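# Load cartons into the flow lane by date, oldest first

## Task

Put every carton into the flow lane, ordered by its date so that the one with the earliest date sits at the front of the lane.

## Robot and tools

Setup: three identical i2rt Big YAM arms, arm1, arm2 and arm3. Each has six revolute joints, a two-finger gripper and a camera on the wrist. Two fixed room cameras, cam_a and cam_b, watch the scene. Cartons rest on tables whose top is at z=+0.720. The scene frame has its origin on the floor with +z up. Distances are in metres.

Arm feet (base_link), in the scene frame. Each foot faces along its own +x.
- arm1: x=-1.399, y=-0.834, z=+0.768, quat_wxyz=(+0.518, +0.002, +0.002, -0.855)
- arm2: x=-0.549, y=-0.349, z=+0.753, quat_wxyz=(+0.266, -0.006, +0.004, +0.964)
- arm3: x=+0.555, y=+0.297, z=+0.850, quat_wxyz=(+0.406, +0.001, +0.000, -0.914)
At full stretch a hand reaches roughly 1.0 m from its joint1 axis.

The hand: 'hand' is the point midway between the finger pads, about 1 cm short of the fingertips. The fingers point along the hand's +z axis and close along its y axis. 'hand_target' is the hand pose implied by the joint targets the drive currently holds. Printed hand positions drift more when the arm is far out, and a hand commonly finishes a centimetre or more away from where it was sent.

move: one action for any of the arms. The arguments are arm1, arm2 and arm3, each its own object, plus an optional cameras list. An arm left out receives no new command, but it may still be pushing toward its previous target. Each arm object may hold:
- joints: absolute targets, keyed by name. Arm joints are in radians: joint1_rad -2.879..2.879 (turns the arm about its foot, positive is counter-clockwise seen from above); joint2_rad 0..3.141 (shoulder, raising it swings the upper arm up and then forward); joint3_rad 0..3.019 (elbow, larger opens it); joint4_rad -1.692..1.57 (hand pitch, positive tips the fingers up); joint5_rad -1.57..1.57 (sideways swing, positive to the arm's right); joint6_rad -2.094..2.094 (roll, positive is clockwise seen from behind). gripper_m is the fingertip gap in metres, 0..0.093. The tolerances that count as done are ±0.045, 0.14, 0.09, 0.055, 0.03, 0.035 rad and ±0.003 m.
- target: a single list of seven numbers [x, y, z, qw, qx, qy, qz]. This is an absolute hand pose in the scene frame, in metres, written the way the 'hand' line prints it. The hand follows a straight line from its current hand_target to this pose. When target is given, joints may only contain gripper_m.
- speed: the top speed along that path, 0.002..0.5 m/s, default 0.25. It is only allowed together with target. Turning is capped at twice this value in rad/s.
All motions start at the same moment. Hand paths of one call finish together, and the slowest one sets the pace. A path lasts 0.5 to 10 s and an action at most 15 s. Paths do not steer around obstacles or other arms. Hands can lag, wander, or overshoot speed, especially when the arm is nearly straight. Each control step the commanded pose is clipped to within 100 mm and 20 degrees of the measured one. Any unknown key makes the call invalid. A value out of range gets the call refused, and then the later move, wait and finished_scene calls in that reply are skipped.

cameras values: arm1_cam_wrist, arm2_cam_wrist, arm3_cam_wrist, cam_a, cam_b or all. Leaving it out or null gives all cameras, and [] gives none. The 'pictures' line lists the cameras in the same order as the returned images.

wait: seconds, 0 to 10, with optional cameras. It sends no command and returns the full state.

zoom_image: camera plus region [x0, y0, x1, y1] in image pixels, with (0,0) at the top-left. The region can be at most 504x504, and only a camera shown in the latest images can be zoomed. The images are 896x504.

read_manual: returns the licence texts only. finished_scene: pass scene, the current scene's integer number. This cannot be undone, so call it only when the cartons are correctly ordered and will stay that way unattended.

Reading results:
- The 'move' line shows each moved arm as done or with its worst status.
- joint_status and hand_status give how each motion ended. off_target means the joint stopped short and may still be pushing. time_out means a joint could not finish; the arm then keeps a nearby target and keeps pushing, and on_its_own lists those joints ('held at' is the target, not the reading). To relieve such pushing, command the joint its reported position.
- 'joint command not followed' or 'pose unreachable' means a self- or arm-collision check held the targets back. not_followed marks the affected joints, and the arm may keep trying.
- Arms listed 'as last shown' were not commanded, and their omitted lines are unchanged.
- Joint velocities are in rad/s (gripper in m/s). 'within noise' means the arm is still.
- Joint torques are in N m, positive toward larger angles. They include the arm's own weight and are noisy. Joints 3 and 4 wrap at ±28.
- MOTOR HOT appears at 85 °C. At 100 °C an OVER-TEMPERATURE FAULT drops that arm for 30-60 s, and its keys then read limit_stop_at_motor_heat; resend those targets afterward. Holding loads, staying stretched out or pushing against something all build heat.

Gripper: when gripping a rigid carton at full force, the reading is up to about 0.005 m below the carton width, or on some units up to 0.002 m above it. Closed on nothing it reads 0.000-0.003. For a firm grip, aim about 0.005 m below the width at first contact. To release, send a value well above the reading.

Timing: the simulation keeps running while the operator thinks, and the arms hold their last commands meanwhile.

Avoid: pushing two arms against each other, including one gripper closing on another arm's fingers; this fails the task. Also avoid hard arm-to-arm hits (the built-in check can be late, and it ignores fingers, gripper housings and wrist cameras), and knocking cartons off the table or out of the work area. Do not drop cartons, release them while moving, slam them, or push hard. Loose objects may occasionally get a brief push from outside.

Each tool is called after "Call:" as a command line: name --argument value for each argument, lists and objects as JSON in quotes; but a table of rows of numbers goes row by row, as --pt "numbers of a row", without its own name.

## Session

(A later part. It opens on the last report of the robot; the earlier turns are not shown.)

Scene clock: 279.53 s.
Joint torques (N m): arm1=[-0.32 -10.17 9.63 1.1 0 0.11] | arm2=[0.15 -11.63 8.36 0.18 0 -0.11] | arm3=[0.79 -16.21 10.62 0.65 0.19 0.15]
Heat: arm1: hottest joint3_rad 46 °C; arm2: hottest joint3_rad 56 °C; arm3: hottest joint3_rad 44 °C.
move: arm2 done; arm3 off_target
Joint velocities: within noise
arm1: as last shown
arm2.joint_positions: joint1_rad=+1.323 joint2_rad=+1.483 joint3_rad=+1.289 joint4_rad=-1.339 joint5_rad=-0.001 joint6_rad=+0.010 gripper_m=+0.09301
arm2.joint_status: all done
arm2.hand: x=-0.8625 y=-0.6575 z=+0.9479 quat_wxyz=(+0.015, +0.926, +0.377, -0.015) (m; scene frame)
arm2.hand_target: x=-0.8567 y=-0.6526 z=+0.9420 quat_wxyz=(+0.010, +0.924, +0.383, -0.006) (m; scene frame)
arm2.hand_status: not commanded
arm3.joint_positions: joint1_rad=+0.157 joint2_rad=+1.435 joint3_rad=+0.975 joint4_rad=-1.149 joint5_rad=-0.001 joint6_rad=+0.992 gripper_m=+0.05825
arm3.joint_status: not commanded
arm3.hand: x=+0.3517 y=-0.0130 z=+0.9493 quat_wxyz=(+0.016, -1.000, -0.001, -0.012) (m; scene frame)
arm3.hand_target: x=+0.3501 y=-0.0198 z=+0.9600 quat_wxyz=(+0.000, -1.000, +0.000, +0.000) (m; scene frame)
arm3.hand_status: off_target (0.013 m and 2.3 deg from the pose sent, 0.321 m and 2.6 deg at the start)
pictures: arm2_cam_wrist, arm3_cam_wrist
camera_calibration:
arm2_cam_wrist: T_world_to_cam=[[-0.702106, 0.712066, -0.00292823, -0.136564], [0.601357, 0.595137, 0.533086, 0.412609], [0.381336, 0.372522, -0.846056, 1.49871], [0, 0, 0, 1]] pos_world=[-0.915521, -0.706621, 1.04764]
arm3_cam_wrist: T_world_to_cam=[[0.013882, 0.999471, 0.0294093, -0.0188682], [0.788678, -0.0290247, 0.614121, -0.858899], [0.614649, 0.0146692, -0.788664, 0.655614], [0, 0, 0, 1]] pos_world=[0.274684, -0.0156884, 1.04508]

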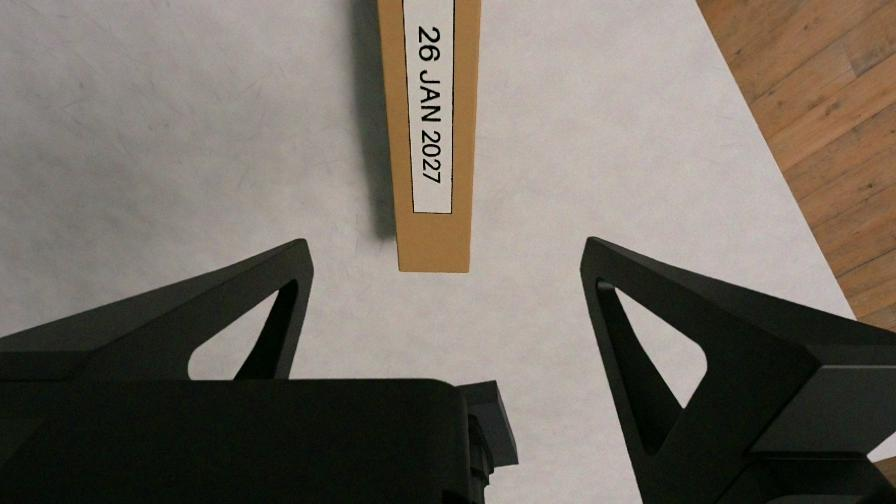

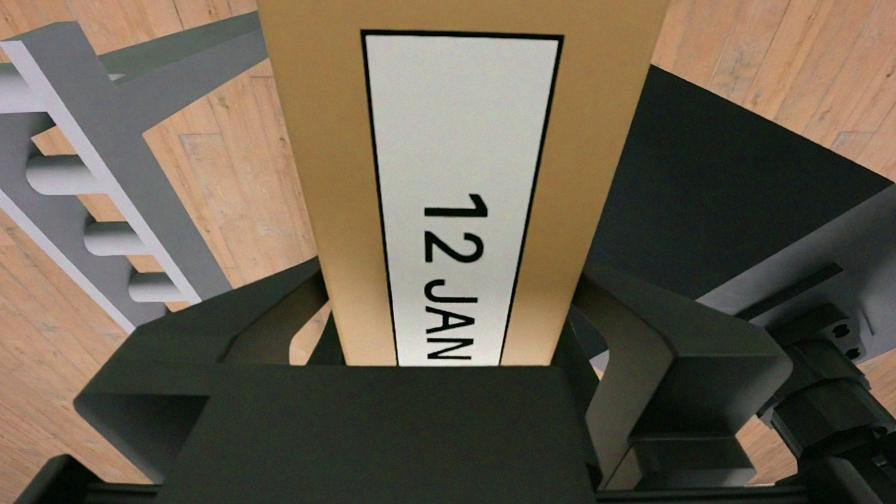

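Call:
move --arm2 '{"target": [-0.870, -0.6745, 0.752, 0, 0.9255, 0.3786, 0], "speed": 0.22}' --arm3 '{"target": [0.70, -0.351, 0.84, 0.02, 0.9988, 0, -0.0436], "speed": 0.35}' --cameras '["arm2_cam_wrist", "arm3_cam_wrist"]'

Call:
move --arm3 '{"target": [0.70, -0.336, 0.757, 0.004, 0.9990, 0, -0.0436], "speed": 0.12}' --arm2 '{"joints": {"gripper_m": 0.05}}' --cameras '["arm3_cam_wrist", "arm2_cam_wrist"]'

Call:
move --arm3 '{"joints": {"gripper_m": 0.074}}' --arm2 '{"target": [-0.870, -0.6745, 0.98, 0, 0.9255, 0.3786, 0], "speed": 0.28}' --cameras '["arm3_cam_wrist", "arm2_cam_wrist"]'

Scene clock: 292.13 s.
Joint torques (N m): arm1=[-0.26 -10.23 9.61 1.11 0 0.11] | arm2=[0.73 -12.28 6.98 0.81 0.05 0.09] | arm3=[-0.32 -27.93 14.72 -0.12 0.3 0.14]
Heat: arm1: hottest joint3_rad 46 °C; arm2: hottest joint3_rad 53 °C; arm3: hottest joint3_rad 44 °C.
move: arm2 off_target; arm3 off_target
Joint velocities: within noise
arm1: as last shown
arm2.joint_positions: joint1_rad=+1.327 joint2_rad=+1.755 joint3_rad=+1.091 joint4_rad=-0.891 joint5_rad=+0.013 joint6_rad=+0.010 gripper_m=+0.09301
arm2.joint_status: not commanded
arm2.hand: x=-0.8769 y=-0.6748 z=+0.7626 quat_wxyz=(+0.004, +0.925, +0.379, -0.007) (m; scene frame)
arm2.hand_target: x=-0.8699 y=-0.6742 z=+0.7522 quat_wxyz=(+0.000, +0.926, +0.379, +0.000) (m; scene frame)
arm2.hand_status: off_target (0.013 m and 1.0 deg from the pose sent, 0.197 m and 2.4 deg at the start)
arm3.joint_positions: joint1_rad=+0.987 joint2_rad=+2.225 joint3_rad=+1.769 joint4_rad=-1.133 joint5_rad=+0.093 joint6_rad=+1.807 gripper_m=+0.05825
arm3.joint_status: not commanded
arm3.hand: x=+0.6996 y=-0.3309 z=+0.8267 quat_wxyz=(-0.002, -0.999, -0.008, +0.046) (m; scene frame)
arm3.hand_target: x=+0.6999 y=-0.3501 z=+0.8405 quat_wxyz=(-0.021, -0.999, +0.000, +0.043) (m; scene frame)
arm3.hand_status: off_target (0.024 m and 2.3 deg from the pose sent, 0.497 m and 7.6 deg at the start)
pictures: arm2_cam_wrist, arm3_cam_wrist
camera_calibration:
arm2_cam_wrist: T_world_to_cam=[[-0.704524, 0.70959, 0.0112938, -0.149565], [0.596302, 0.583266, 0.551566, 0.503787], [0.384798, 0.395326, -0.834055, 1.36315], [0, 0, 0, 1]] pos_world=[-0.930318, -0.726599, 0.860757]
arm3_cam_wrist: T_world_to_cam=[[-0.00162525, 0.999967, -0.00793875, 0.339467], [0.85485, 0.00550851, 0.518845, -1.0233], [0.518872, -0.00594319, -0.854831, 0.464716], [0, 0, 0, 1]] pos_world=[0.634195, -0.331057, 0.930886]

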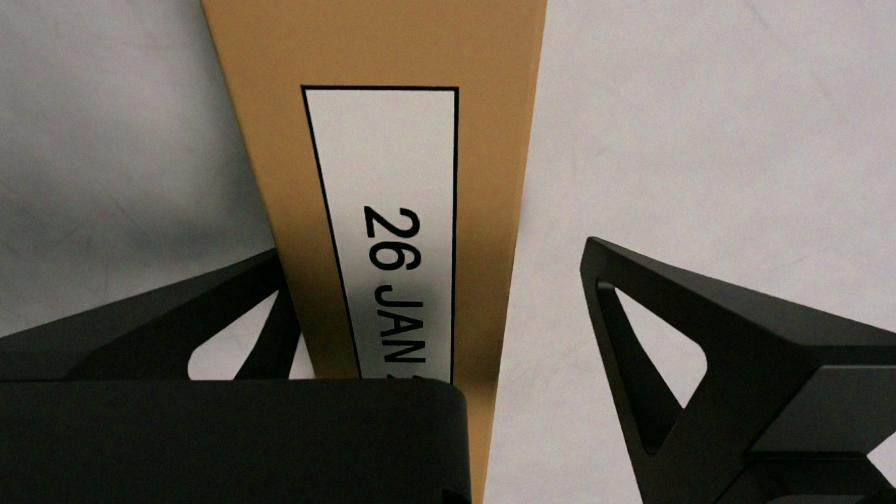

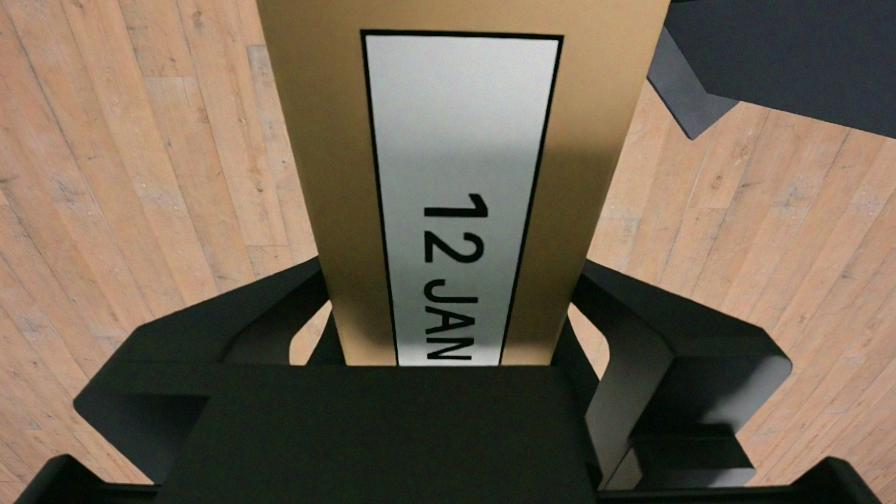

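Scene clock: 293.57 s.
Joint torques (N m): arm1=[-0.26 -10.17 9.63 1.1 0 0.11] | arm2=[0.15 -12.28 6.97 0.79 0.09 0.07] | arm3=[-0.26 -27.63 9.58 0.61 0.49 0.15]
Heat: arm1: hottest joint3_rad 46 °C; arm2: hottest joint3_rad 53 °C; arm3: hottest joint3_rad 44 °C.
move: arm2 off_target; arm3 off_target
Joint velocities: within noise
arm1: as last shown
arm2.joint_positions: joint1_rad=+1.335 joint2_rad=+1.755 joint3_rad=+1.091 joint4_rad=-0.890 joint5_rad=+0.012 joint6_rad=+0.013 gripper_m=+0.06060
arm2.joint_status: gripper_m off_target (ended at +0.06063, target +0.05000)
arm2.hand: x=-0.8743 y=-0.6777 z=+0.7627 quat_wxyz=(+0.005, +0.924, +0.381, -0.008) (m; scene frame)
arm2.hand_target: x=-0.8699 y=-0.6742 z=+0.7522 quat_wxyz=(+0.000, +0.926, +0.379, +0.000) (m; scene frame)
arm2.hand_status: not commanded
arm3.joint_positions: joint1_rad=+0.987 joint2_rad=+2.309 joint3_rad=+1.752 joint4_rad=-1.024 joint5_rad=+0.080 joint6_rad=+1.812 gripper_m=+0.05825
arm3.joint_status: not commanded
arm3.hand: x=+0.7031 y=-0.3341 z=+0.7681 quat_wxyz=(-0.005, -0.999, -0.006, +0.039) (m; scene frame)
arm3.hand_target: x=+0.7000 y=-0.3356 z=+0.7572 quat_wxyz=(-0.004, -0.999, +0.000, +0.044) (m; scene frame)
arm3.hand_status: off_target (0.012 m and 0.9 deg from the pose sent, 0.070 m and 1.0 deg at the start)
pictures: arm2_cam_wrist, arm3_cam_wrist
camera_calibration:
arm2_cam_wrist: T_world_to_cam=[[-0.708313, 0.705826, 0.010092, -0.150622], [0.593196, 0.587416, 0.55051, 0.504931], [0.382636, 0.39592, -0.834768, 1.36242], [0, 0, 0, 1]] pos_world=[-0.927522, -0.729701, 0.860856]
arm3_cam_wrist: T_world_to_cam=[[0.00285825, 0.999914, -0.0127949, 0.342764], [0.846981, 0.00438131, 0.531605, -1.00058], [0.531615, -0.0123565, -0.846896, 0.395572], [0, 0, 0, 1]] pos_world=[0.636196, -0.333463, 0.871305]

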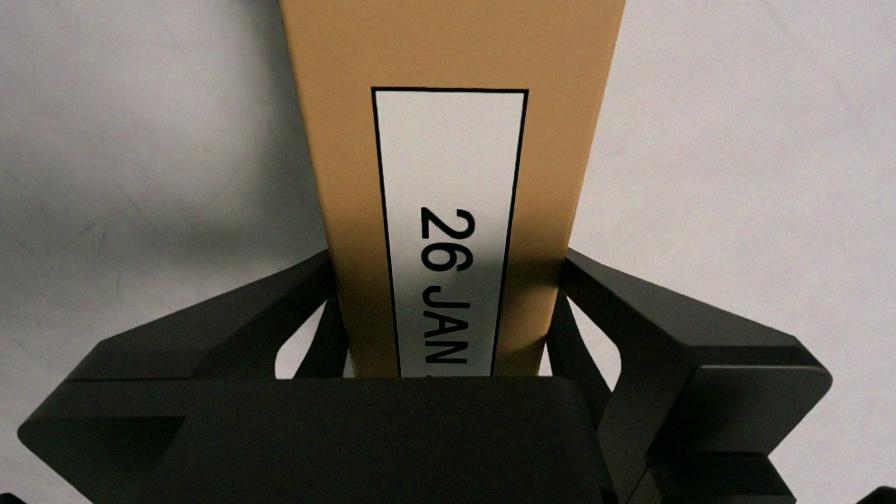

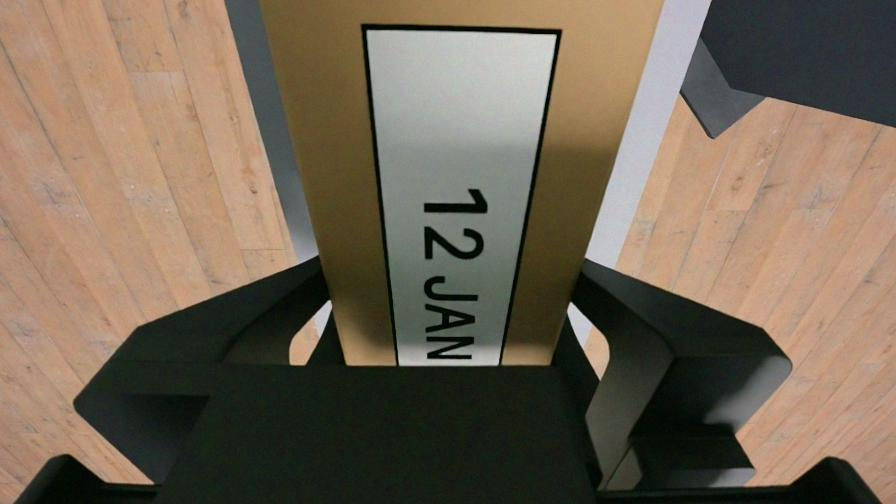

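Scene clock: 295.30 s.
Joint torques (N m): arm1=[-0.26 -10.17 9.65 1.11 0 0.11] | arm2=[0.56 -11.75 15.94 -0.32 0.03 0.09] | arm3=[-0.21 -27.46 9.91 0.65 0.29 0.14]
Heat: arm1: hottest joint3_rad 45 °C; arm2: hottest joint3_rad 53 °C; arm3: hottest joint3_rad 44 °C.
move: arm2 off_target; arm3 done
Joint velocities: within noise
arm1: as last shown
arm2.joint_positions: joint1_rad=+1.337 joint2_rad=+1.533 joint3_rad=+1.351 joint4_rad=-1.457 joint5_rad=+0.013 joint6_rad=+0.017 gripper_m=+0.06060
arm2.joint_status: not commanded
arm2.hand: x=-0.8555 y=-0.6558 z=+0.9508 quat_wxyz=(-0.012, +0.924, +0.381, +0.031) (m; scene frame)
arm2.hand_target: x=-0.8684 y=-0.6729 z=+0.9801 quat_wxyz=(+0.001, +0.926, +0.379, +0.000) (m; scene frame)
arm2.hand_status: off_target (0.038 m and 3.8 deg from the pose sent, 0.217 m and 1.1 deg at the start; pose on its path clipped on 4 of 52 steps)
arm3.joint_positions: joint1_rad=+0.987 joint2_rad=+2.309 joint3_rad=+1.749 joint4_rad=-1.025 joint5_rad=+0.085 joint6_rad=+1.813 gripper_m=+0.07390
arm3.joint_status: all done
arm3.hand: x=+0.7018 y=-0.3328 z=+0.7672 quat_wxyz=(-0.003, -0.999, -0.005, +0.042) (m; scene frame)
arm3.hand_target: x=+0.7001 y=-0.3359 z=+0.7573 quat_wxyz=(-0.004, -0.999, +0.000, +0.043) (m; scene frame)
arm3.hand_status: not commanded
pictures: arm2_cam_wrist, arm3_cam_wrist
camera_calibration:
arm2_cam_wrist: T_world_to_cam=[[-0.708517, 0.705595, 0.0118134, -0.156615], [0.559331, 0.551283, 0.619061, 0.259441], [0.430293, 0.445223, -0.785254, 1.52964], [0, 0, 0, 1]] pos_world=[-0.914273, -0.71355, 1.0424]
arm3_cam_wrist: T_world_to_cam=[[0.00464351, 0.999936, -0.010286, 0.338251], [0.850259, 0.00146607, 0.526363, -0.998206], [0.526344, -0.0111899, -0.850198, 0.402141], [0, 0, 0, 1]] pos_world=[0.635498, -0.332266, 0.870797]

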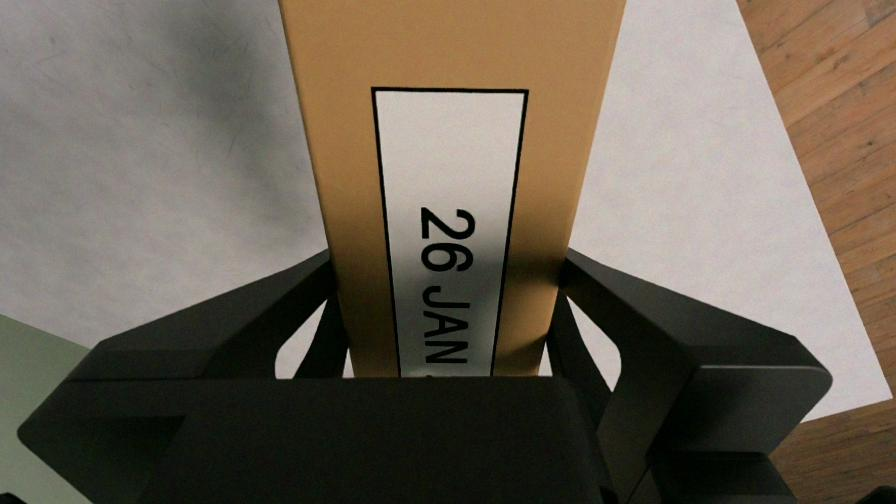

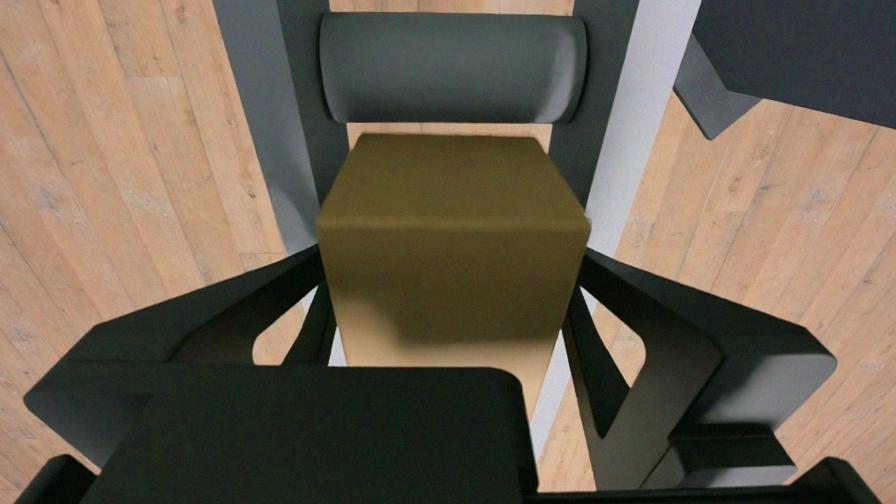

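Call:
move --arm3 '{"target": [0.70, -0.336, 0.86, 0.004, 0.9990, 0, -0.0420], "speed": 0.25}' --arm2 '{"joints": {"joint1_rad": -1.784, "joint2_rad": 1.489, "joint3_rad": 1.36, "joint4_rad": -1.391, "joint5_rad": 0, "joint6_rad": 0.8186}}' --cameras '[]'

Call:
move --arm2 '{"target": [0.07, 0.006, 0.825, 0, 0, -1, 0], "speed": 0.25}' --cameras '["arm2_cam_wrist", "cam_b"]'

Call:
move --arm2 '{"target": [0.075, 0.008, 0.769, 0, 0, -1, 0], "speed": 0.12}' --cameras '["arm2_cam_wrist"]'

Call:
move --arm2 '{"joints": {"gripper_m": 0.093}}' --cameras '[]'

Call:
move --arm2 '{"target": [0.06, 0.008, 0.94, 0, 0, -1, 0], "speed": 0.3}' --cameras '["arm2_cam_wrist"]'

Scene clock: 302.27 s.
Joint torques (N m): arm1=[-0.32 -10.17 9.63 1.11 0 0.11] | arm2=[0.03 -13.98 10.56 -0.1 -0.04 0.09] | arm3=[-0.21 -26.87 12.66 -0.13 0.18 0.13]
Heat: arm1: hottest joint3_rad 45 °C; arm2: hottest joint3_rad 53 °C; arm3: hottest joint3_rad 44 °C.
move: arm2 done; arm3 done
Joint velocities: within noise
arm1: as last shown
arm2.joint_positions: joint1_rad=-1.786 joint2_rad=+1.513 joint3_rad=+1.351 joint4_rad=-1.381 joint5_rad=+0.002 joint6_rad=+0.809 gripper_m=+0.06056
arm2.joint_status: all done
arm2.hand: x=-0.2409 y=-0.0184 z=+0.9573 quat_wxyz=(-0.015, +0.004, -1.000, -0.003) (m; scene frame)
arm2.hand_target: x=-0.2429 y=-0.0185 z=+0.9709 quat_wxyz=(-0.022, +0.000, -1.000, -0.013) (m; scene frame)
arm2.hand_status: not commanded
arm3.joint_positions: joint1_rad=+0.987 joint2_rad=+2.175 joint3_rad=+1.783 joint4_rad=-1.191 joint5_rad=+0.085 joint6_rad=+1.813 gripper_m=+0.07394
arm3.joint_status: not commanded
arm3.hand: x=+0.7006 y=-0.3289 z=+0.8630 quat_wxyz=(-0.005, -0.999, -0.005, +0.042) (m; scene frame)
arm3.hand_target: x=+0.7000 y=-0.3357 z=+0.8599 quat_wxyz=(-0.004, -0.999, +0.000, +0.042) (m; scene frame)
arm3.hand_status: done (0.008 m and 0.6 deg from the pose sent, 0.093 m and 0.6 deg at the start)
pictures: none
No camera images: "cameras" was empty.

Scene clock: 304.90 s.
Joint torques (N m): arm1=[-0.38 -10.23 9.65 1.13 0 0.11] | arm2=[-0.5 -23.47 15.95 -0.32 -0.09 -0.11] | arm3=[0.03 -26.99 12.67 -0.09 0.17 0.13]
Heat: arm1: hottest joint3_rad 45 °C; arm2: hottest joint3_rad 54 °C; arm3: hottest joint2_rad 44 °C.
move: arm2 off_target
Joint velocities: within noise
arm1, arm3: as last shown
arm2.joint_positions: joint1_rad=-2.082 joint2_rad=+2.327 joint3_rad=+2.138 joint4_rad=-1.449 joint5_rad=-0.012 joint6_rad=+0.528 gripper_m=+0.06057
arm2.joint_status: not commanded
arm2.hand: x=+0.0487 y=-0.0043 z=+0.7969 quat_wxyz=(+0.027, -0.004, -0.999, +0.018) (m; scene frame)
arm2.hand_target: x=+0.0679 y=+0.0049 z=+0.8255 quat_wxyz=(-0.001, +0.000, -1.000, +0.000) (m; scene frame)
arm2.hand_status: off_target (0.037 m and 3.7 deg from the pose sent, 0.339 m and 1.8 deg at the start)
pictures: arm2_cam_wrist, cam_b
camera_calibration:
arm2_cam_wrist: T_world_to_cam=[[-0.00225972, -0.998851, 0.0478785, -0.0442303], [-0.792815, 0.0309696, 0.608675, -0.438331], [-0.609458, -0.0365833, -0.791974, 0.783604], [0, 0, 0, 1]] pos_world=[0.129959, -0.0019377, 0.889513]

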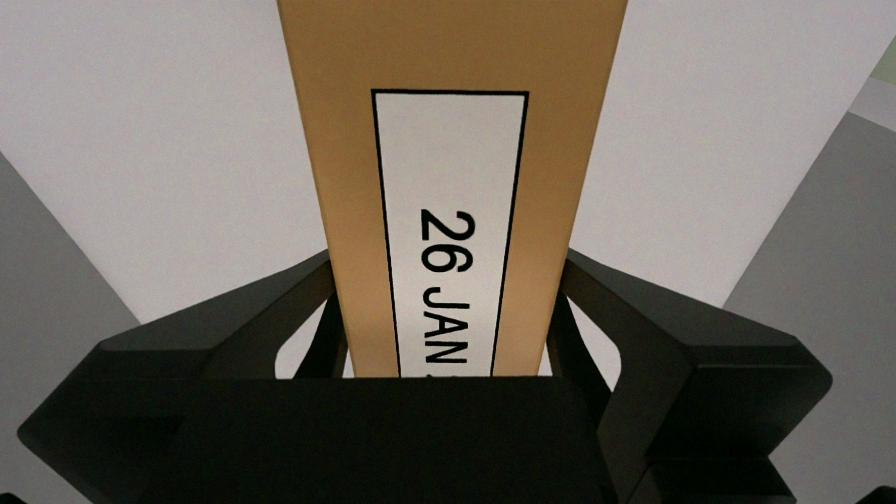

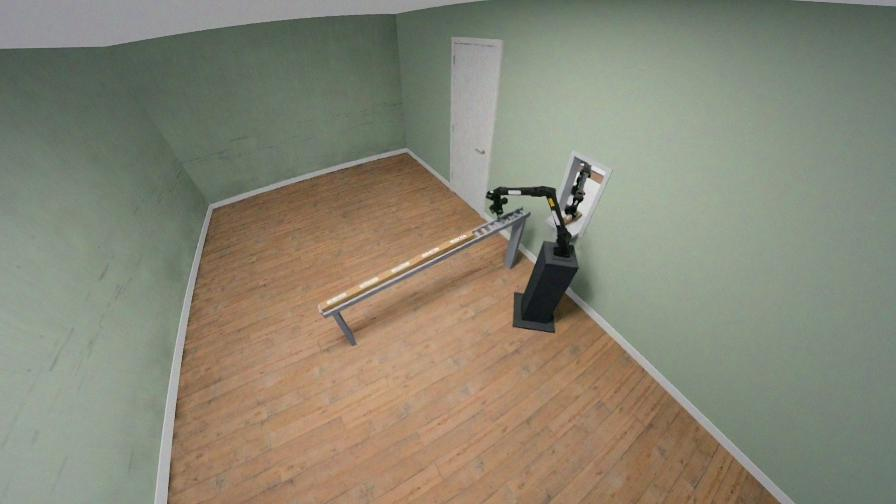

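Scene clock: 305.90 s.
Joint torques (N m): arm1=[-0.32 -10.23 9.63 1.11 0 0.11] | arm2=[-0.5 -19.66 12.71 0.81 -0.11 -0.12] | arm3=[-0.21 -26.81 12.64 -0.06 0.17 0.13]
Heat: arm1: hottest joint3_rad 45 °C; arm2: hottest joint3_rad 54 °C; arm3: hottest joint2_rad 44 °C.
move: arm2 off_target
Joint velocities: within noise
arm1, arm3: as last shown
arm2.joint_positions: joint1_rad=-2.082 joint2_rad=+2.340 joint3_rad=+2.138 joint4_rad=-1.373 joint5_rad=-0.012 joint6_rad=+0.528 gripper_m=+0.06057
arm2.joint_status: not commanded
arm2.hand: x=+0.0637 y=+0.0042 z=+0.7872 quat_wxyz=(+0.000, -0.004, -1.000, +0.002) (m; scene frame)
arm2.hand_target: x=+0.0739 y=+0.0075 z=+0.7691 quat_wxyz=(+0.000, +0.000, -1.000, +0.000) (m; scene frame)
arm2.hand_status: off_target (0.022 m and 0.5 deg from the pose sent, 0.040 m and 3.7 deg at the start)
pictures: arm2_cam_wrist
camera_calibration:
arm2_cam_wrist: T_world_to_cam=[[-0.00312446, -0.999849, 0.0170825, -0.0110789], [-0.824342, 0.0122455, 0.56596, -0.385064], [-0.566084, -0.0123135, -0.824256, 0.807939], [0, 0, 0, 1]] pos_world=[0.139903, 0.00358667, 0.884069]

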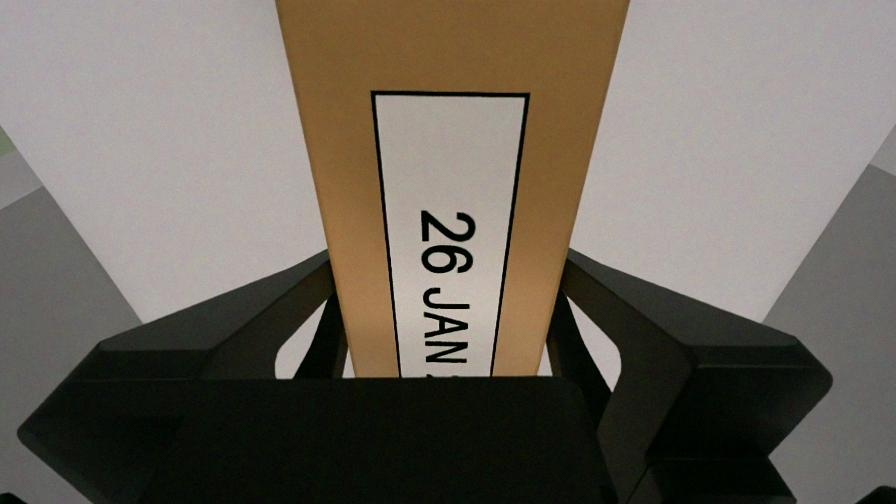

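Scene clock: 306.70 s.
Joint torques (N m): arm1=[-0.26 -10.23 9.65 1.1 0 0.11] | arm2=[-0.44 -21.66 12.55 0.66 -0.06 -0.12] | arm3=[-0.26 -26.75 12.64 -0.09 0.17 0.14]
Heat: arm1: hottest joint3_rad 45 °C; arm2: hottest joint3_rad 54 °C; arm3: hottest joint2_rad 44 °C.
move: arm2 done
Joint velocities: within noise
arm1.joint_positions: joint1_rad=+0.913 joint2_rad=+1.203 joint3_rad=+1.196 joint4_rad=-1.212 joint5_rad=+0.001 joint6_rad=-0.008 gripper_m=+0.09296
arm1.joint_status: not commanded
arm1.hand: x=-1.2259 y=-1.2133 z=+1.0410 quat_wxyz=(-0.146, -0.528, -0.831, +0.093) (m; scene frame)
arm1.hand_target: x=-1.2293 y=-1.2185 z=+1.0449 quat_wxyz=(-0.154, -0.536, -0.824, +0.098) (m; scene frame)
arm1.hand_status: not commanded
arm2.joint_positions: joint1_rad=-2.082 joint2_rad=+2.365 joint3_rad=+2.138 joint4_rad=-1.371 joint5_rad=-0.013 joint6_rad=+0.528 gripper_m=+0.09294
arm2.joint_status: all done
arm2.hand: x=+0.0620 y=+0.0031 z=+0.7705 quat_wxyz=(+0.010, -0.004, -1.000, +0.007) (m; scene frame)
arm2.hand_target: x=+0.0739 y=+0.0075 z=+0.7692 quat_wxyz=(+0.000, +0.000, -1.000, +0.000) (m; scene frame)
arm2.hand_status: not commanded
arm3: as last shown
pictures: none
No camera images: "cameras" was empty.

Scene clock: 308.33 s.
Joint torques (N m): arm1=[-0.26 -10.23 9.65 1.11 0 0.11] | arm2=[-0.03 -20.72 13.75 -0.1 -0.05 -0.05] | arm3=[-0.21 -26.93 12.6 -0.09 0.16 0.13]
Heat: arm1: hottest joint3_rad 45 °C; arm2: hottest joint3_rad 55 °C; arm3: hottest joint2_rad 44 °C.
move: arm2 done
Joint velocities: within noise
arm1, arm3: as last shown
arm2.joint_positions: joint1_rad=-2.082 joint2_rad=+2.258 joint3_rad=+2.388 joint4_rad=-1.687 joint5_rad=-0.013 joint6_rad=+0.528 gripper_m=+0.09294
arm2.joint_status: not commanded
arm2.hand: x=+0.0533 y=+0.0010 z=+0.9382 quat_wxyz=(-0.007, -0.004, -1.000, -0.003) (m; scene frame)
arm2.hand_target: x=+0.0592 y=+0.0077 z=+0.9397 quat_wxyz=(-0.013, +0.000, -1.000, -0.008) (m; scene frame)
arm2.hand_status: done (0.010 m and 1.0 deg from the pose sent, 0.170 m and 1.5 deg at the start; pose on its path clipped on 6 of 49 steps; a joint's target at an end of its range on 28 of 49 steps)
pictures: arm2_cam_wrist
camera_calibration:
arm2_cam_wrist: T_world_to_cam=[[-0.00260903, -0.999976, 0.00639483, -0.00679705], [-0.832986, 0.00571146, 0.553265, -0.466714], [-0.553289, -0.00388332, -0.832981, 0.93387], [0, 0, 0, 1]] pos_world=[0.127916, -0.000504755, 1.03616]

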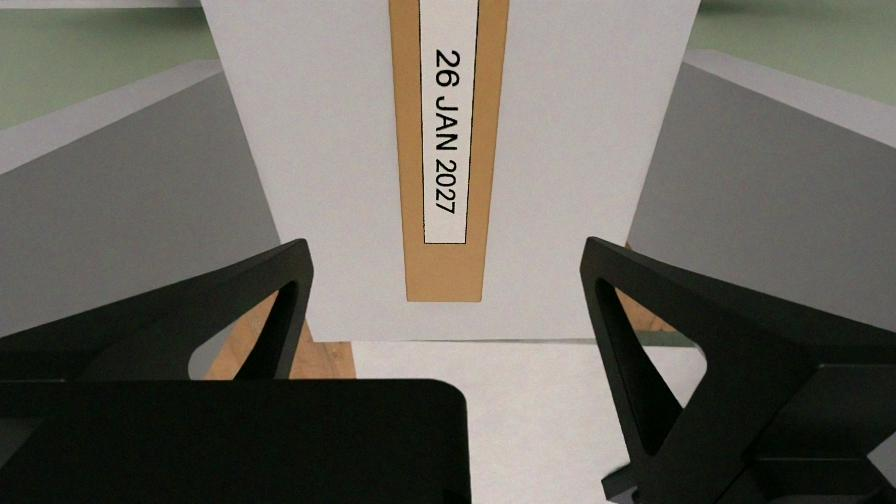

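Call:
move --arm2 '{"target": [-0.26, -0.012, 0.97, 0, 0, -1, 0], "speed": 0.35}' --arm3 '{"joints": {"joint1_rad": -0.302, "joint2_rad": 1.872, "joint3_rad": 1.587, "joint4_rad": -1.246, "joint5_rad": 0, "joint6_rad": 0.54, "gripper_m": 0.093}}' --cameras '["arm3_cam_wrist"]'

Call:
move --arm3 '{"target": [0.006, 0.002, 0.781, 0, 1, 0, 0], "speed": 0.22}' --arm2 '{"joints": {"joint1_rad": -1.2}}' --cameras '["arm3_cam_wrist"]'

Call:
move --arm3 '{"joints": {"gripper_m": 0.05}}' --cameras '["arm3_cam_wrist"]'

Call:
move --arm3 '{"target": [0.015, 0.005, 0.955, 0, 1, 0, 0], "speed": 0.22}' --cameras '["arm3_cam_wrist"]'

Call:
move --arm3 '{"target": [0.35, -0.02, 0.96, 0, 1, 0, 0], "speed": 0.35}' --cameras '["cam_b", "arm3_cam_wrist"]'

Scene clock: 315.07 s.
Joint torques (N m): arm1=[-0.32 -10.17 9.65 1.11 -0.01 0.12] | arm2=[0.15 -11.58 8.42 0.73 0.11 0.02] | arm3=[0.32 -21.6 12.31 0.73 0.04 -0.03]
Heat: arm1: hottest joint3_rad 45 °C; arm2: hottest joint3_rad 55 °C; arm3: hottest joint2_rad 44 °C.
move: arm2 done; arm3 done
Joint velocities: within noise
arm1: as last shown
arm2.joint_positions: joint1_rad=-1.756 joint2_rad=+1.500 joint3_rad=+1.393 joint4_rad=-1.450 joint5_rad=-0.017 joint6_rad=+0.839 gripper_m=+0.09295
arm2.joint_status: not commanded
arm2.hand: x=-0.2569 y=-0.0110 z=+0.9785 quat_wxyz=(-0.003, +0.004, -1.000, -0.005) (m; scene frame)
arm2.hand_target: x=-0.2600 y=-0.0120 z=+0.9702 quat_wxyz=(+0.000, +0.000, -1.000, +0.000) (m; scene frame)
arm2.hand_status: done (0.009 m and 0.8 deg from the pose sent, 0.315 m and 1.0 deg at the start)
arm3.joint_positions: joint1_rad=-0.307 joint2_rad=+1.848 joint3_rad=+1.569 joint4_rad=-1.255 joint5_rad=+0.001 joint6_rad=+0.548 gripper_m=+0.09292
arm3.joint_status: all done
arm3.hand: x=+0.0643 y=+0.0116 z=+0.9747 quat_wxyz=(-0.009, -1.000, +0.010, +0.015) (m; scene frame)
arm3.hand_target: x=+0.0588 y=+0.0049 z=+0.9680 quat_wxyz=(-0.010, -1.000, +0.003, +0.016) (m; scene frame)
arm3.hand_status: not commanded
pictures: arm3_cam_wrist
camera_calibration:
arm3_cam_wrist: T_world_to_cam=[[0.034777, 0.999154, -0.0219675, 0.00838378], [0.8209, -0.0160219, 0.570847, -0.607099], [0.570012, -0.0378855, -0.820763, 0.886766], [0, 0, 0, 1]] pos_world=[-0.00739093, 0.015492, 1.07457]

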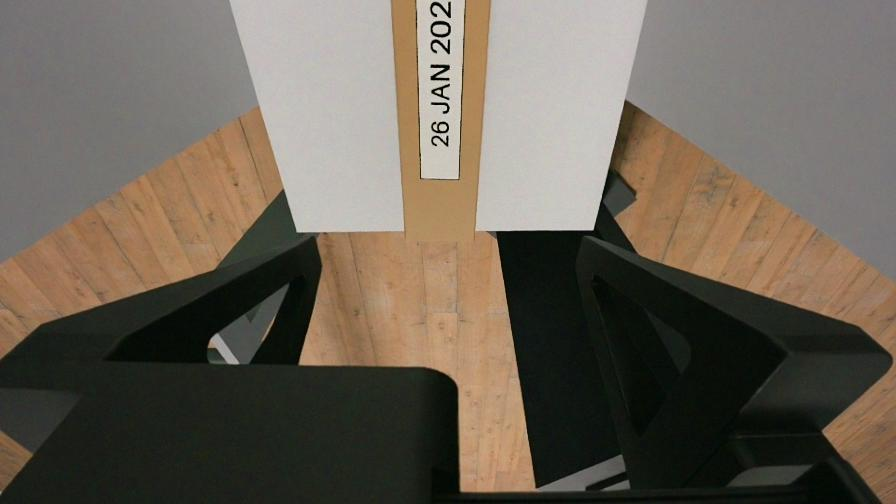

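Scene clock: 316.93 s.
Joint torques (N m): arm1=[-0.32 -10.17 9.62 1.11 0 0.12] | arm2=[-0.15 -11.58 8.43 0.57 0.08 0.08] | arm3=[-0.5 -25.99 12.11 0.69 0.09 -0.04]
Heat: arm1: hottest joint3_rad 45 °C; arm2: hottest joint3_rad 55 °C; arm3: hottest joint2_rad 44 °C.
move: arm2 done; arm3 off_target
Joint velocities: within noise
arm1: as last shown
arm2.joint_positions: joint1_rad=-1.200 joint2_rad=+1.500 joint3_rad=+1.393 joint4_rad=-1.447 joint5_rad=-0.016 joint6_rad=+0.840 gripper_m=+0.09295
arm2.joint_status: all done
arm2.hand: x=-0.4781 y=+0.0943 z=+0.9752 quat_wxyz=(+0.000, +0.277, -0.961, -0.004) (m; scene frame)
arm2.hand_target: x=-0.4783 y=+0.0906 z=+0.9669 quat_wxyz=(+0.003, +0.272, -0.962, +0.003) (m; scene frame)
arm2.hand_status: not commanded
arm3.joint_positions: joint1_rad=-0.332 joint2_rad=+2.203 joint3_rad=+1.595 joint4_rad=-0.987 joint5_rad=+0.001 joint6_rad=+0.503 gripper_m=+0.09292
arm3.joint_status: not commanded
arm3.hand: x=+0.0222 y=+0.0043 z=+0.7809 quat_wxyz=(+0.006, -1.000, +0.000, -0.011) (m; scene frame)
arm3.hand_target: x=+0.0063 y=+0.0024 z=+0.7813 quat_wxyz=(+0.000, -1.000, +0.000, +0.000) (m; scene frame)
arm3.hand_status: off_target (0.016 m and 1.5 deg from the pose sent, 0.203 m and 2.3 deg at the start)
pictures: arm3_cam_wrist
camera_calibration:
arm3_cam_wrist: T_world_to_cam=[[0.0148705, 0.999837, 0.0102805, -0.0117145], [0.789354, -0.0180499, 0.613673, -0.494778], [0.613758, -0.00101063, -0.789494, 0.725929], [0, 0, 0, 1]] pos_world=[-0.0548149, 0.00351548, 0.876869]

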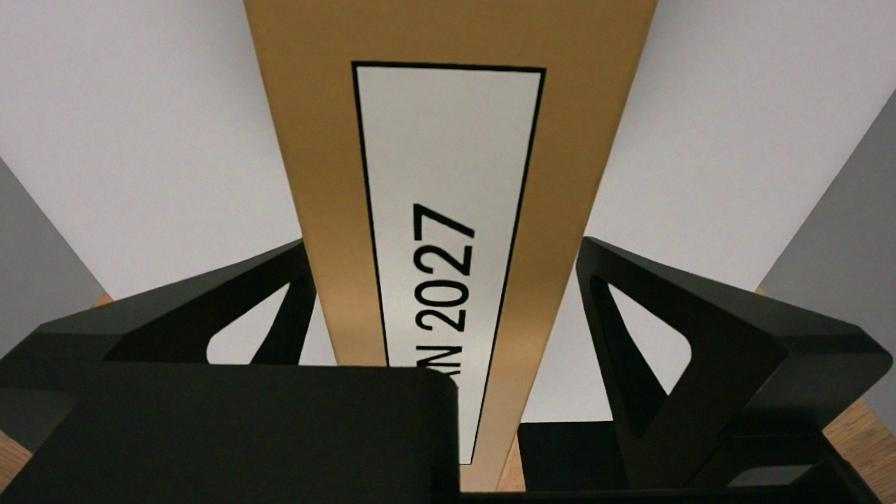

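Scene clock: 317.57 s.
Joint torques (N m): arm1=[-0.32 -10.23 9.62 1.13 0 0.12] | arm2=[-0.09 -11.63 8.42 0.58 0.08 0.08] | arm3=[-0.79 -25.93 12.08 0.65 0.17 -0.03]
Heat: arm1: hottest joint3_rad 45 °C; arm2: hottest joint3_rad 55 °C; arm3: hottest joint2_rad 44 °C.
move: arm3 off_target
Joint velocities: within noise
arm1, arm2: as last shown
arm3.joint_positions: joint1_rad=-0.332 joint2_rad=+2.203 joint3_rad=+1.595 joint4_rad=-0.986 joint5_rad=-0.002 joint6_rad=+0.503 gripper_m=+0.05837
arm3.joint_status: gripper_m off_target (ended at +0.05840, target +0.05000)
arm3.hand: x=+0.0220 y=+0.0038 z=+0.7809 quat_wxyz=(+0.005, -1.000, -0.001, -0.011) (m; scene frame)
arm3.hand_target: x=+0.0063 y=+0.0023 z=+0.7813 quat_wxyz=(+0.000, -1.000, +0.000, +0.000) (m; scene frame)
arm3.hand_status: not commanded
pictures: arm3_cam_wrist
camera_calibration:
arm3_cam_wrist: T_world_to_cam=[[0.0145684, 0.999865, 0.00753732, -0.00902618], [0.789436, -0.016128, 0.613621, -0.494721], [0.61366, -0.00298923, -0.789565, 0.726131], [0, 0, 0, 1]] pos_world=[-0.0549151, 0.00321666, 0.876967]

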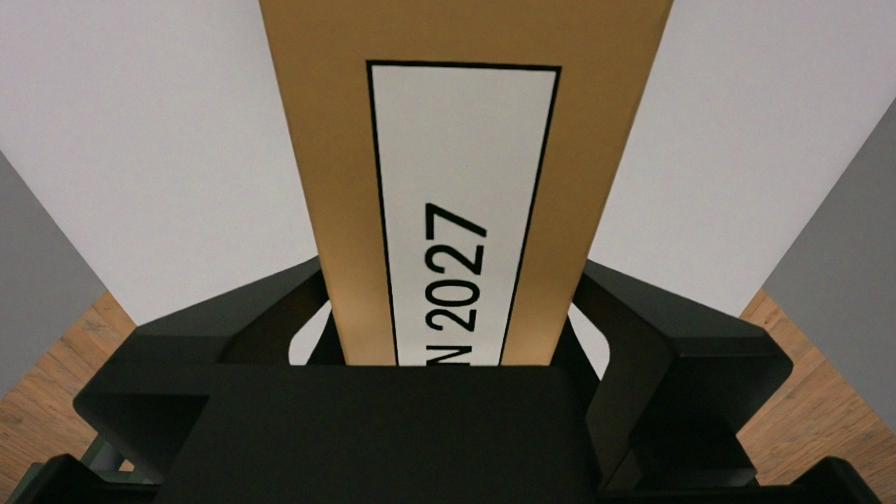

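Scene clock: 319.23 s.
Joint torques (N m): arm1=[-0.26 -10.17 9.65 1.1 0 0.11] | arm2=[-0.09 -11.63 8.43 0.58 0.08 0.08] | arm3=[-0.44 -27.16 15.38 -0.12 0.11 0.01]
Heat: arm1: hottest joint3_rad 45 °C; arm2: hottest joint3_rad 55 °C; arm3: hottest joint2_rad 44 °C.
move: arm3 off_target
Joint velocities: within noise
arm1, arm2: as last shown
arm3.joint_positions: joint1_rad=-0.332 joint2_rad=+2.008 joint3_rad=+1.697 joint4_rad=-1.308 joint5_rad=+0.000 joint6_rad=+0.503 gripper_m=+0.05837
arm3.joint_status: not commanded
arm3.hand: x=+0.0327 y=+0.0102 z=+0.9313 quat_wxyz=(+0.012, -1.000, -0.001, -0.022) (m; scene frame)
arm3.hand_target: x=+0.0161 y=+0.0057 z=+0.9553 quat_wxyz=(+0.000, -1.000, +0.000, +0.000) (m; scene frame)
arm3.hand_status: off_target (0.030 m and 2.9 deg from the pose sent, 0.174 m and 1.4 deg at the start)
pictures: arm3_cam_wrist
camera_calibration:
arm3_cam_wrist: T_world_to_cam=[[0.0137403, 0.999666, 0.0218732, -0.0301075], [0.776136, -0.0244546, 0.630091, -0.61007], [0.630416, 0.00831897, -0.776213, 0.825222], [0, 0, 0, 1]] pos_world=[-0.0463215, 0.0083134, 1.02561]

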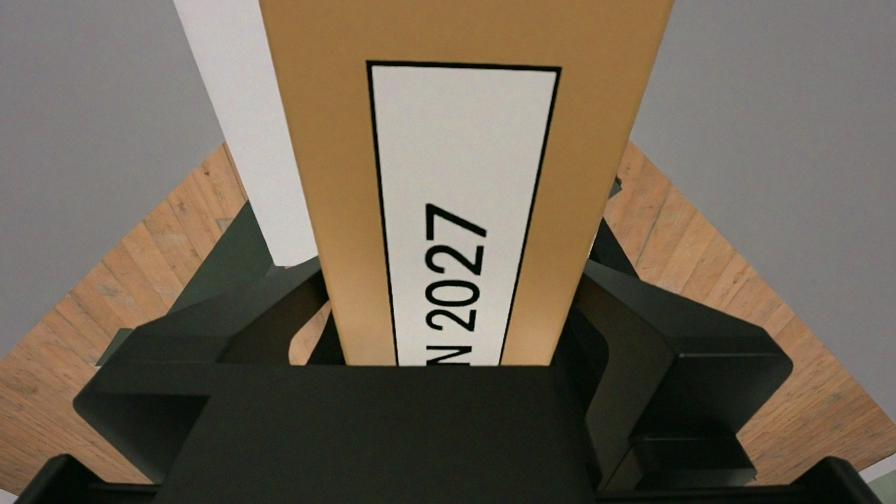

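Scene clock: 321.33 s.
Joint torques (N m): arm1=[-0.21 -10.11 9.65 1.11 0 0.11] | arm2=[-0.15 -11.63 8.42 0.58 0.08 0.09] | arm3=[0.67 -16.44 10.76 0.55 0.16 0.15]
Heat: arm1: hottest joint3_rad 45 °C; arm2: hottest joint3_rad 54 °C; arm3: hottest joint2_rad 44 °C.
move: arm3 off_target
Joint velocities: within noise
arm1, arm2: as last shown
arm3.joint_positions: joint1_rad=+0.157 joint2_rad=+1.438 joint3_rad=+0.973 joint4_rad=-1.148 joint5_rad=-0.001 joint6_rad=+0.991 gripper_m=+0.05837
arm3.joint_status: not commanded
arm3.hand: x=+0.3522 y=-0.0125 z=+0.9478 quat_wxyz=(+0.017, -1.000, -0.001, -0.013) (m; scene frame)
arm3.hand_target: x=+0.3502 y=-0.0198 z=+0.9600 quat_wxyz=(+0.000, -1.000, +0.000, +0.000) (m; scene frame)
arm3.hand_status: off_target (0.014 m and 2.5 deg from the pose sent, 0.320 m and 2.9 deg at the start)
pictures: arm3_cam_wrist, cam_b
camera_calibration:
arm3_cam_wrist: T_world_to_cam=[[0.0131094, 0.999385, 0.0325229, -0.0220667], [0.787761, -0.0303549, 0.615232, -0.859139], [0.615841, 0.017555, -0.787675, 0.652932], [0, 0, 0, 1]] pos_world=[0.274983, -0.0154882, 1.04359]

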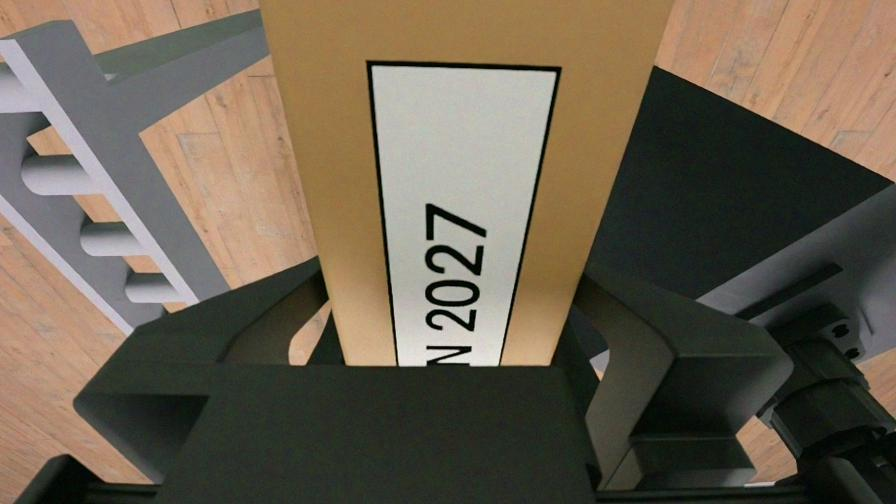

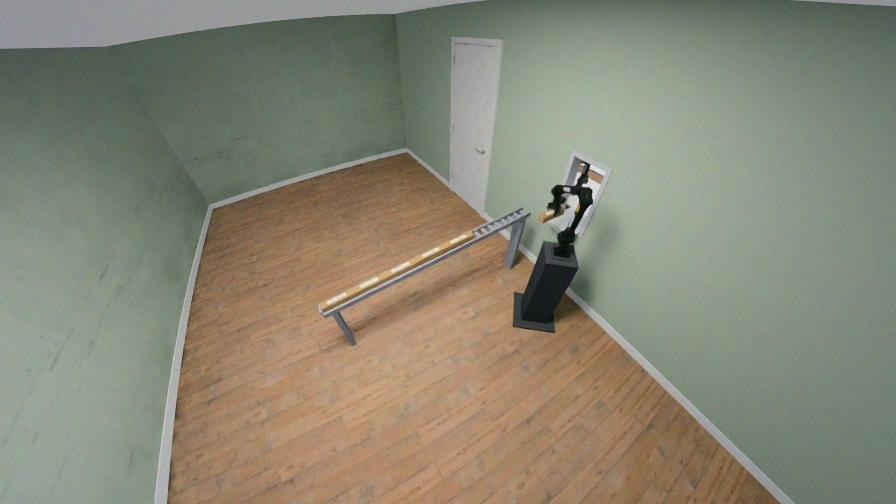

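Call:
move --arm3 '{"target": [0.62, -0.351, 0.845, 0.02, 0.9988, 0, -0.0436], "speed": 0.35}' --cameras '["arm3_cam_wrist", "cam_b"]'

Call:
move --arm3 '{"target": [0.62, -0.336, 0.764, 0.004, 0.9990, 0, -0.0436], "speed": 0.12}' --cameras '["arm3_cam_wrist", "cam_b"]'

Scene clock: 325.80 s.
Joint torques (N m): arm1=[-0.26 -10.17 9.65 1.1 0 0.11] | arm2=[-0.15 -11.63 8.42 0.59 0.08 0.08] | arm3=[-0.44 -27.75 14.74 -0.12 0.28 0.17]
Heat: arm1: hottest joint3_rad 45 °C; arm2: hottest joint3_rad 54 °C; arm3: hottest joint3_rad 45 °C.
move: arm3 off_target
Joint velocities: within noise
arm1, arm2: as last shown
arm3.joint_positions: joint1_rad=+0.866 joint2_rad=+2.184 joint3_rad=+1.698 joint4_rad=-1.099 joint5_rad=+0.091 joint6_rad=+1.686 gripper_m=+0.05838
arm3.joint_status: not commanded
arm3.hand: x=+0.6211 y=-0.3287 z=+0.8278 quat_wxyz=(+0.002, -0.999, -0.008, +0.045) (m; scene frame)
arm3.hand_target: x=+0.6199 y=-0.3497 z=+0.8454 quat_wxyz=(-0.020, -0.999, +0.000, +0.044) (m; scene frame)
arm3.hand_status: off_target (0.028 m and 2.7 deg from the pose sent, 0.444 m and 7.7 deg at the start)
pictures: arm3_cam_wrist, cam_b
camera_calibration:
arm3_cam_wrist: T_world_to_cam=[[-0.00106065, 0.999999, -0.0000565474, 0.3303], [0.853424, 0.00093466, 0.521217, -0.959398], [0.521216, 0.00050457, -0.853424, 0.505987], [0, 0, 0, 1]] pos_world=[0.555395, -0.329658, 0.931895]

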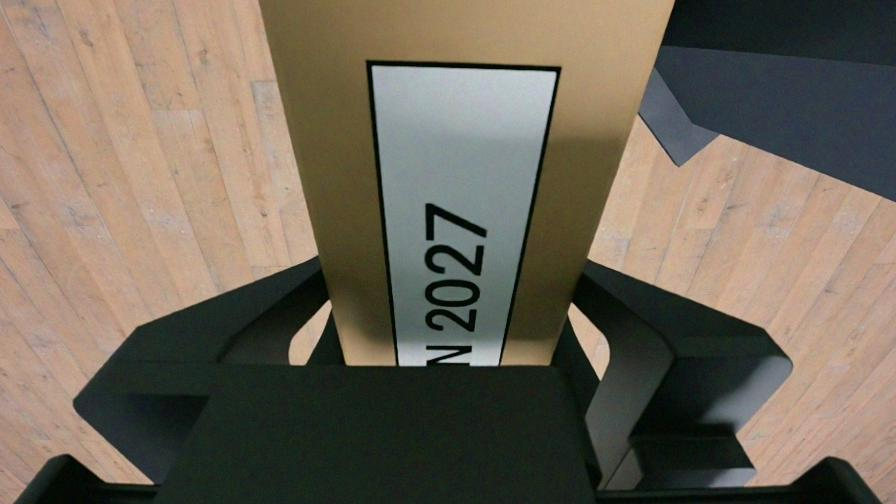

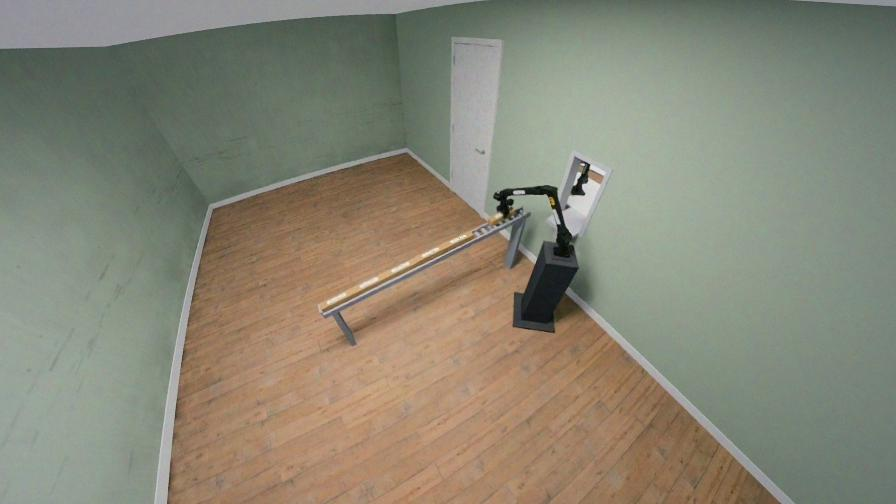

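Scene clock: 327.20 s.
Joint torques (N m): arm1=[-0.32 -10.11 9.65 1.1 0 0.12] | arm2=[-0.15 -11.58 8.43 0.58 0.08 0.09] | arm3=[-0.15 -26.87 9.37 0.72 0.53 0.16]
Heat: arm1: hottest joint3_rad 45 °C; arm2: hottest joint3_rad 54 °C; arm3: hottest joint3_rad 45 °C.
move: arm3 off_target
Joint velocities: within noise
arm1.joint_positions: joint1_rad=+0.913 joint2_rad=+1.203 joint3_rad=+1.196 joint4_rad=-1.212 joint5_rad=+0.001 joint6_rad=-0.008 gripper_m=+0.09296
arm1.joint_status: not commanded
arm1.hand: x=-1.2259 y=-1.2133 z=+1.0410 quat_wxyz=(-0.146, -0.528, -0.831, +0.093) (m; scene frame)
arm1.hand_target: x=-1.2293 y=-1.2185 z=+1.0449 quat_wxyz=(-0.154, -0.536, -0.824, +0.098) (m; scene frame)
arm1.hand_status: not commanded
arm2: as last shown
arm3.joint_positions: joint1_rad=+0.866 joint2_rad=+2.263 joint3_rad=+1.684 joint4_rad=-0.995 joint5_rad=+0.079 joint6_rad=+1.688 gripper_m=+0.05837
arm3.joint_status: not commanded
arm3.hand: x=+0.6238 y=-0.3336 z=+0.7744 quat_wxyz=(-0.003, -0.999, -0.007, +0.039) (m; scene frame)
arm3.hand_target: x=+0.6200 y=-0.3357 z=+0.7641 quat_wxyz=(-0.004, -0.999, +0.000, +0.044) (m; scene frame)
arm3.hand_status: off_target (0.011 m and 1.0 deg from the pose sent, 0.064 m and 1.1 deg at the start)
pictures: arm3_cam_wrist, cam_b
camera_calibration:
arm3_cam_wrist: T_world_to_cam=[[0.0014318, 0.999952, -0.00968461, 0.341046], [0.846665, 0.00394123, 0.532112, -0.937037], [0.532124, -0.0089615, -0.846619, 0.443643], [0, 0, 0, 1]] pos_world=[0.556795, -0.333361, 0.877508]

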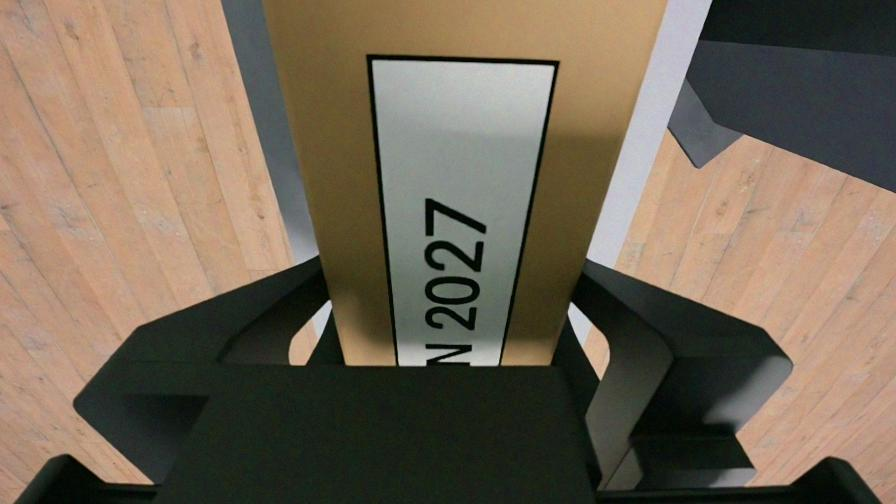

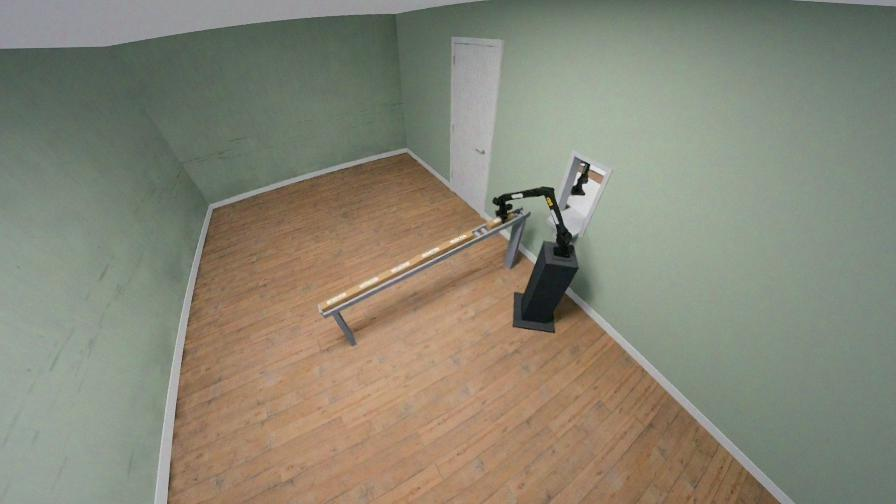

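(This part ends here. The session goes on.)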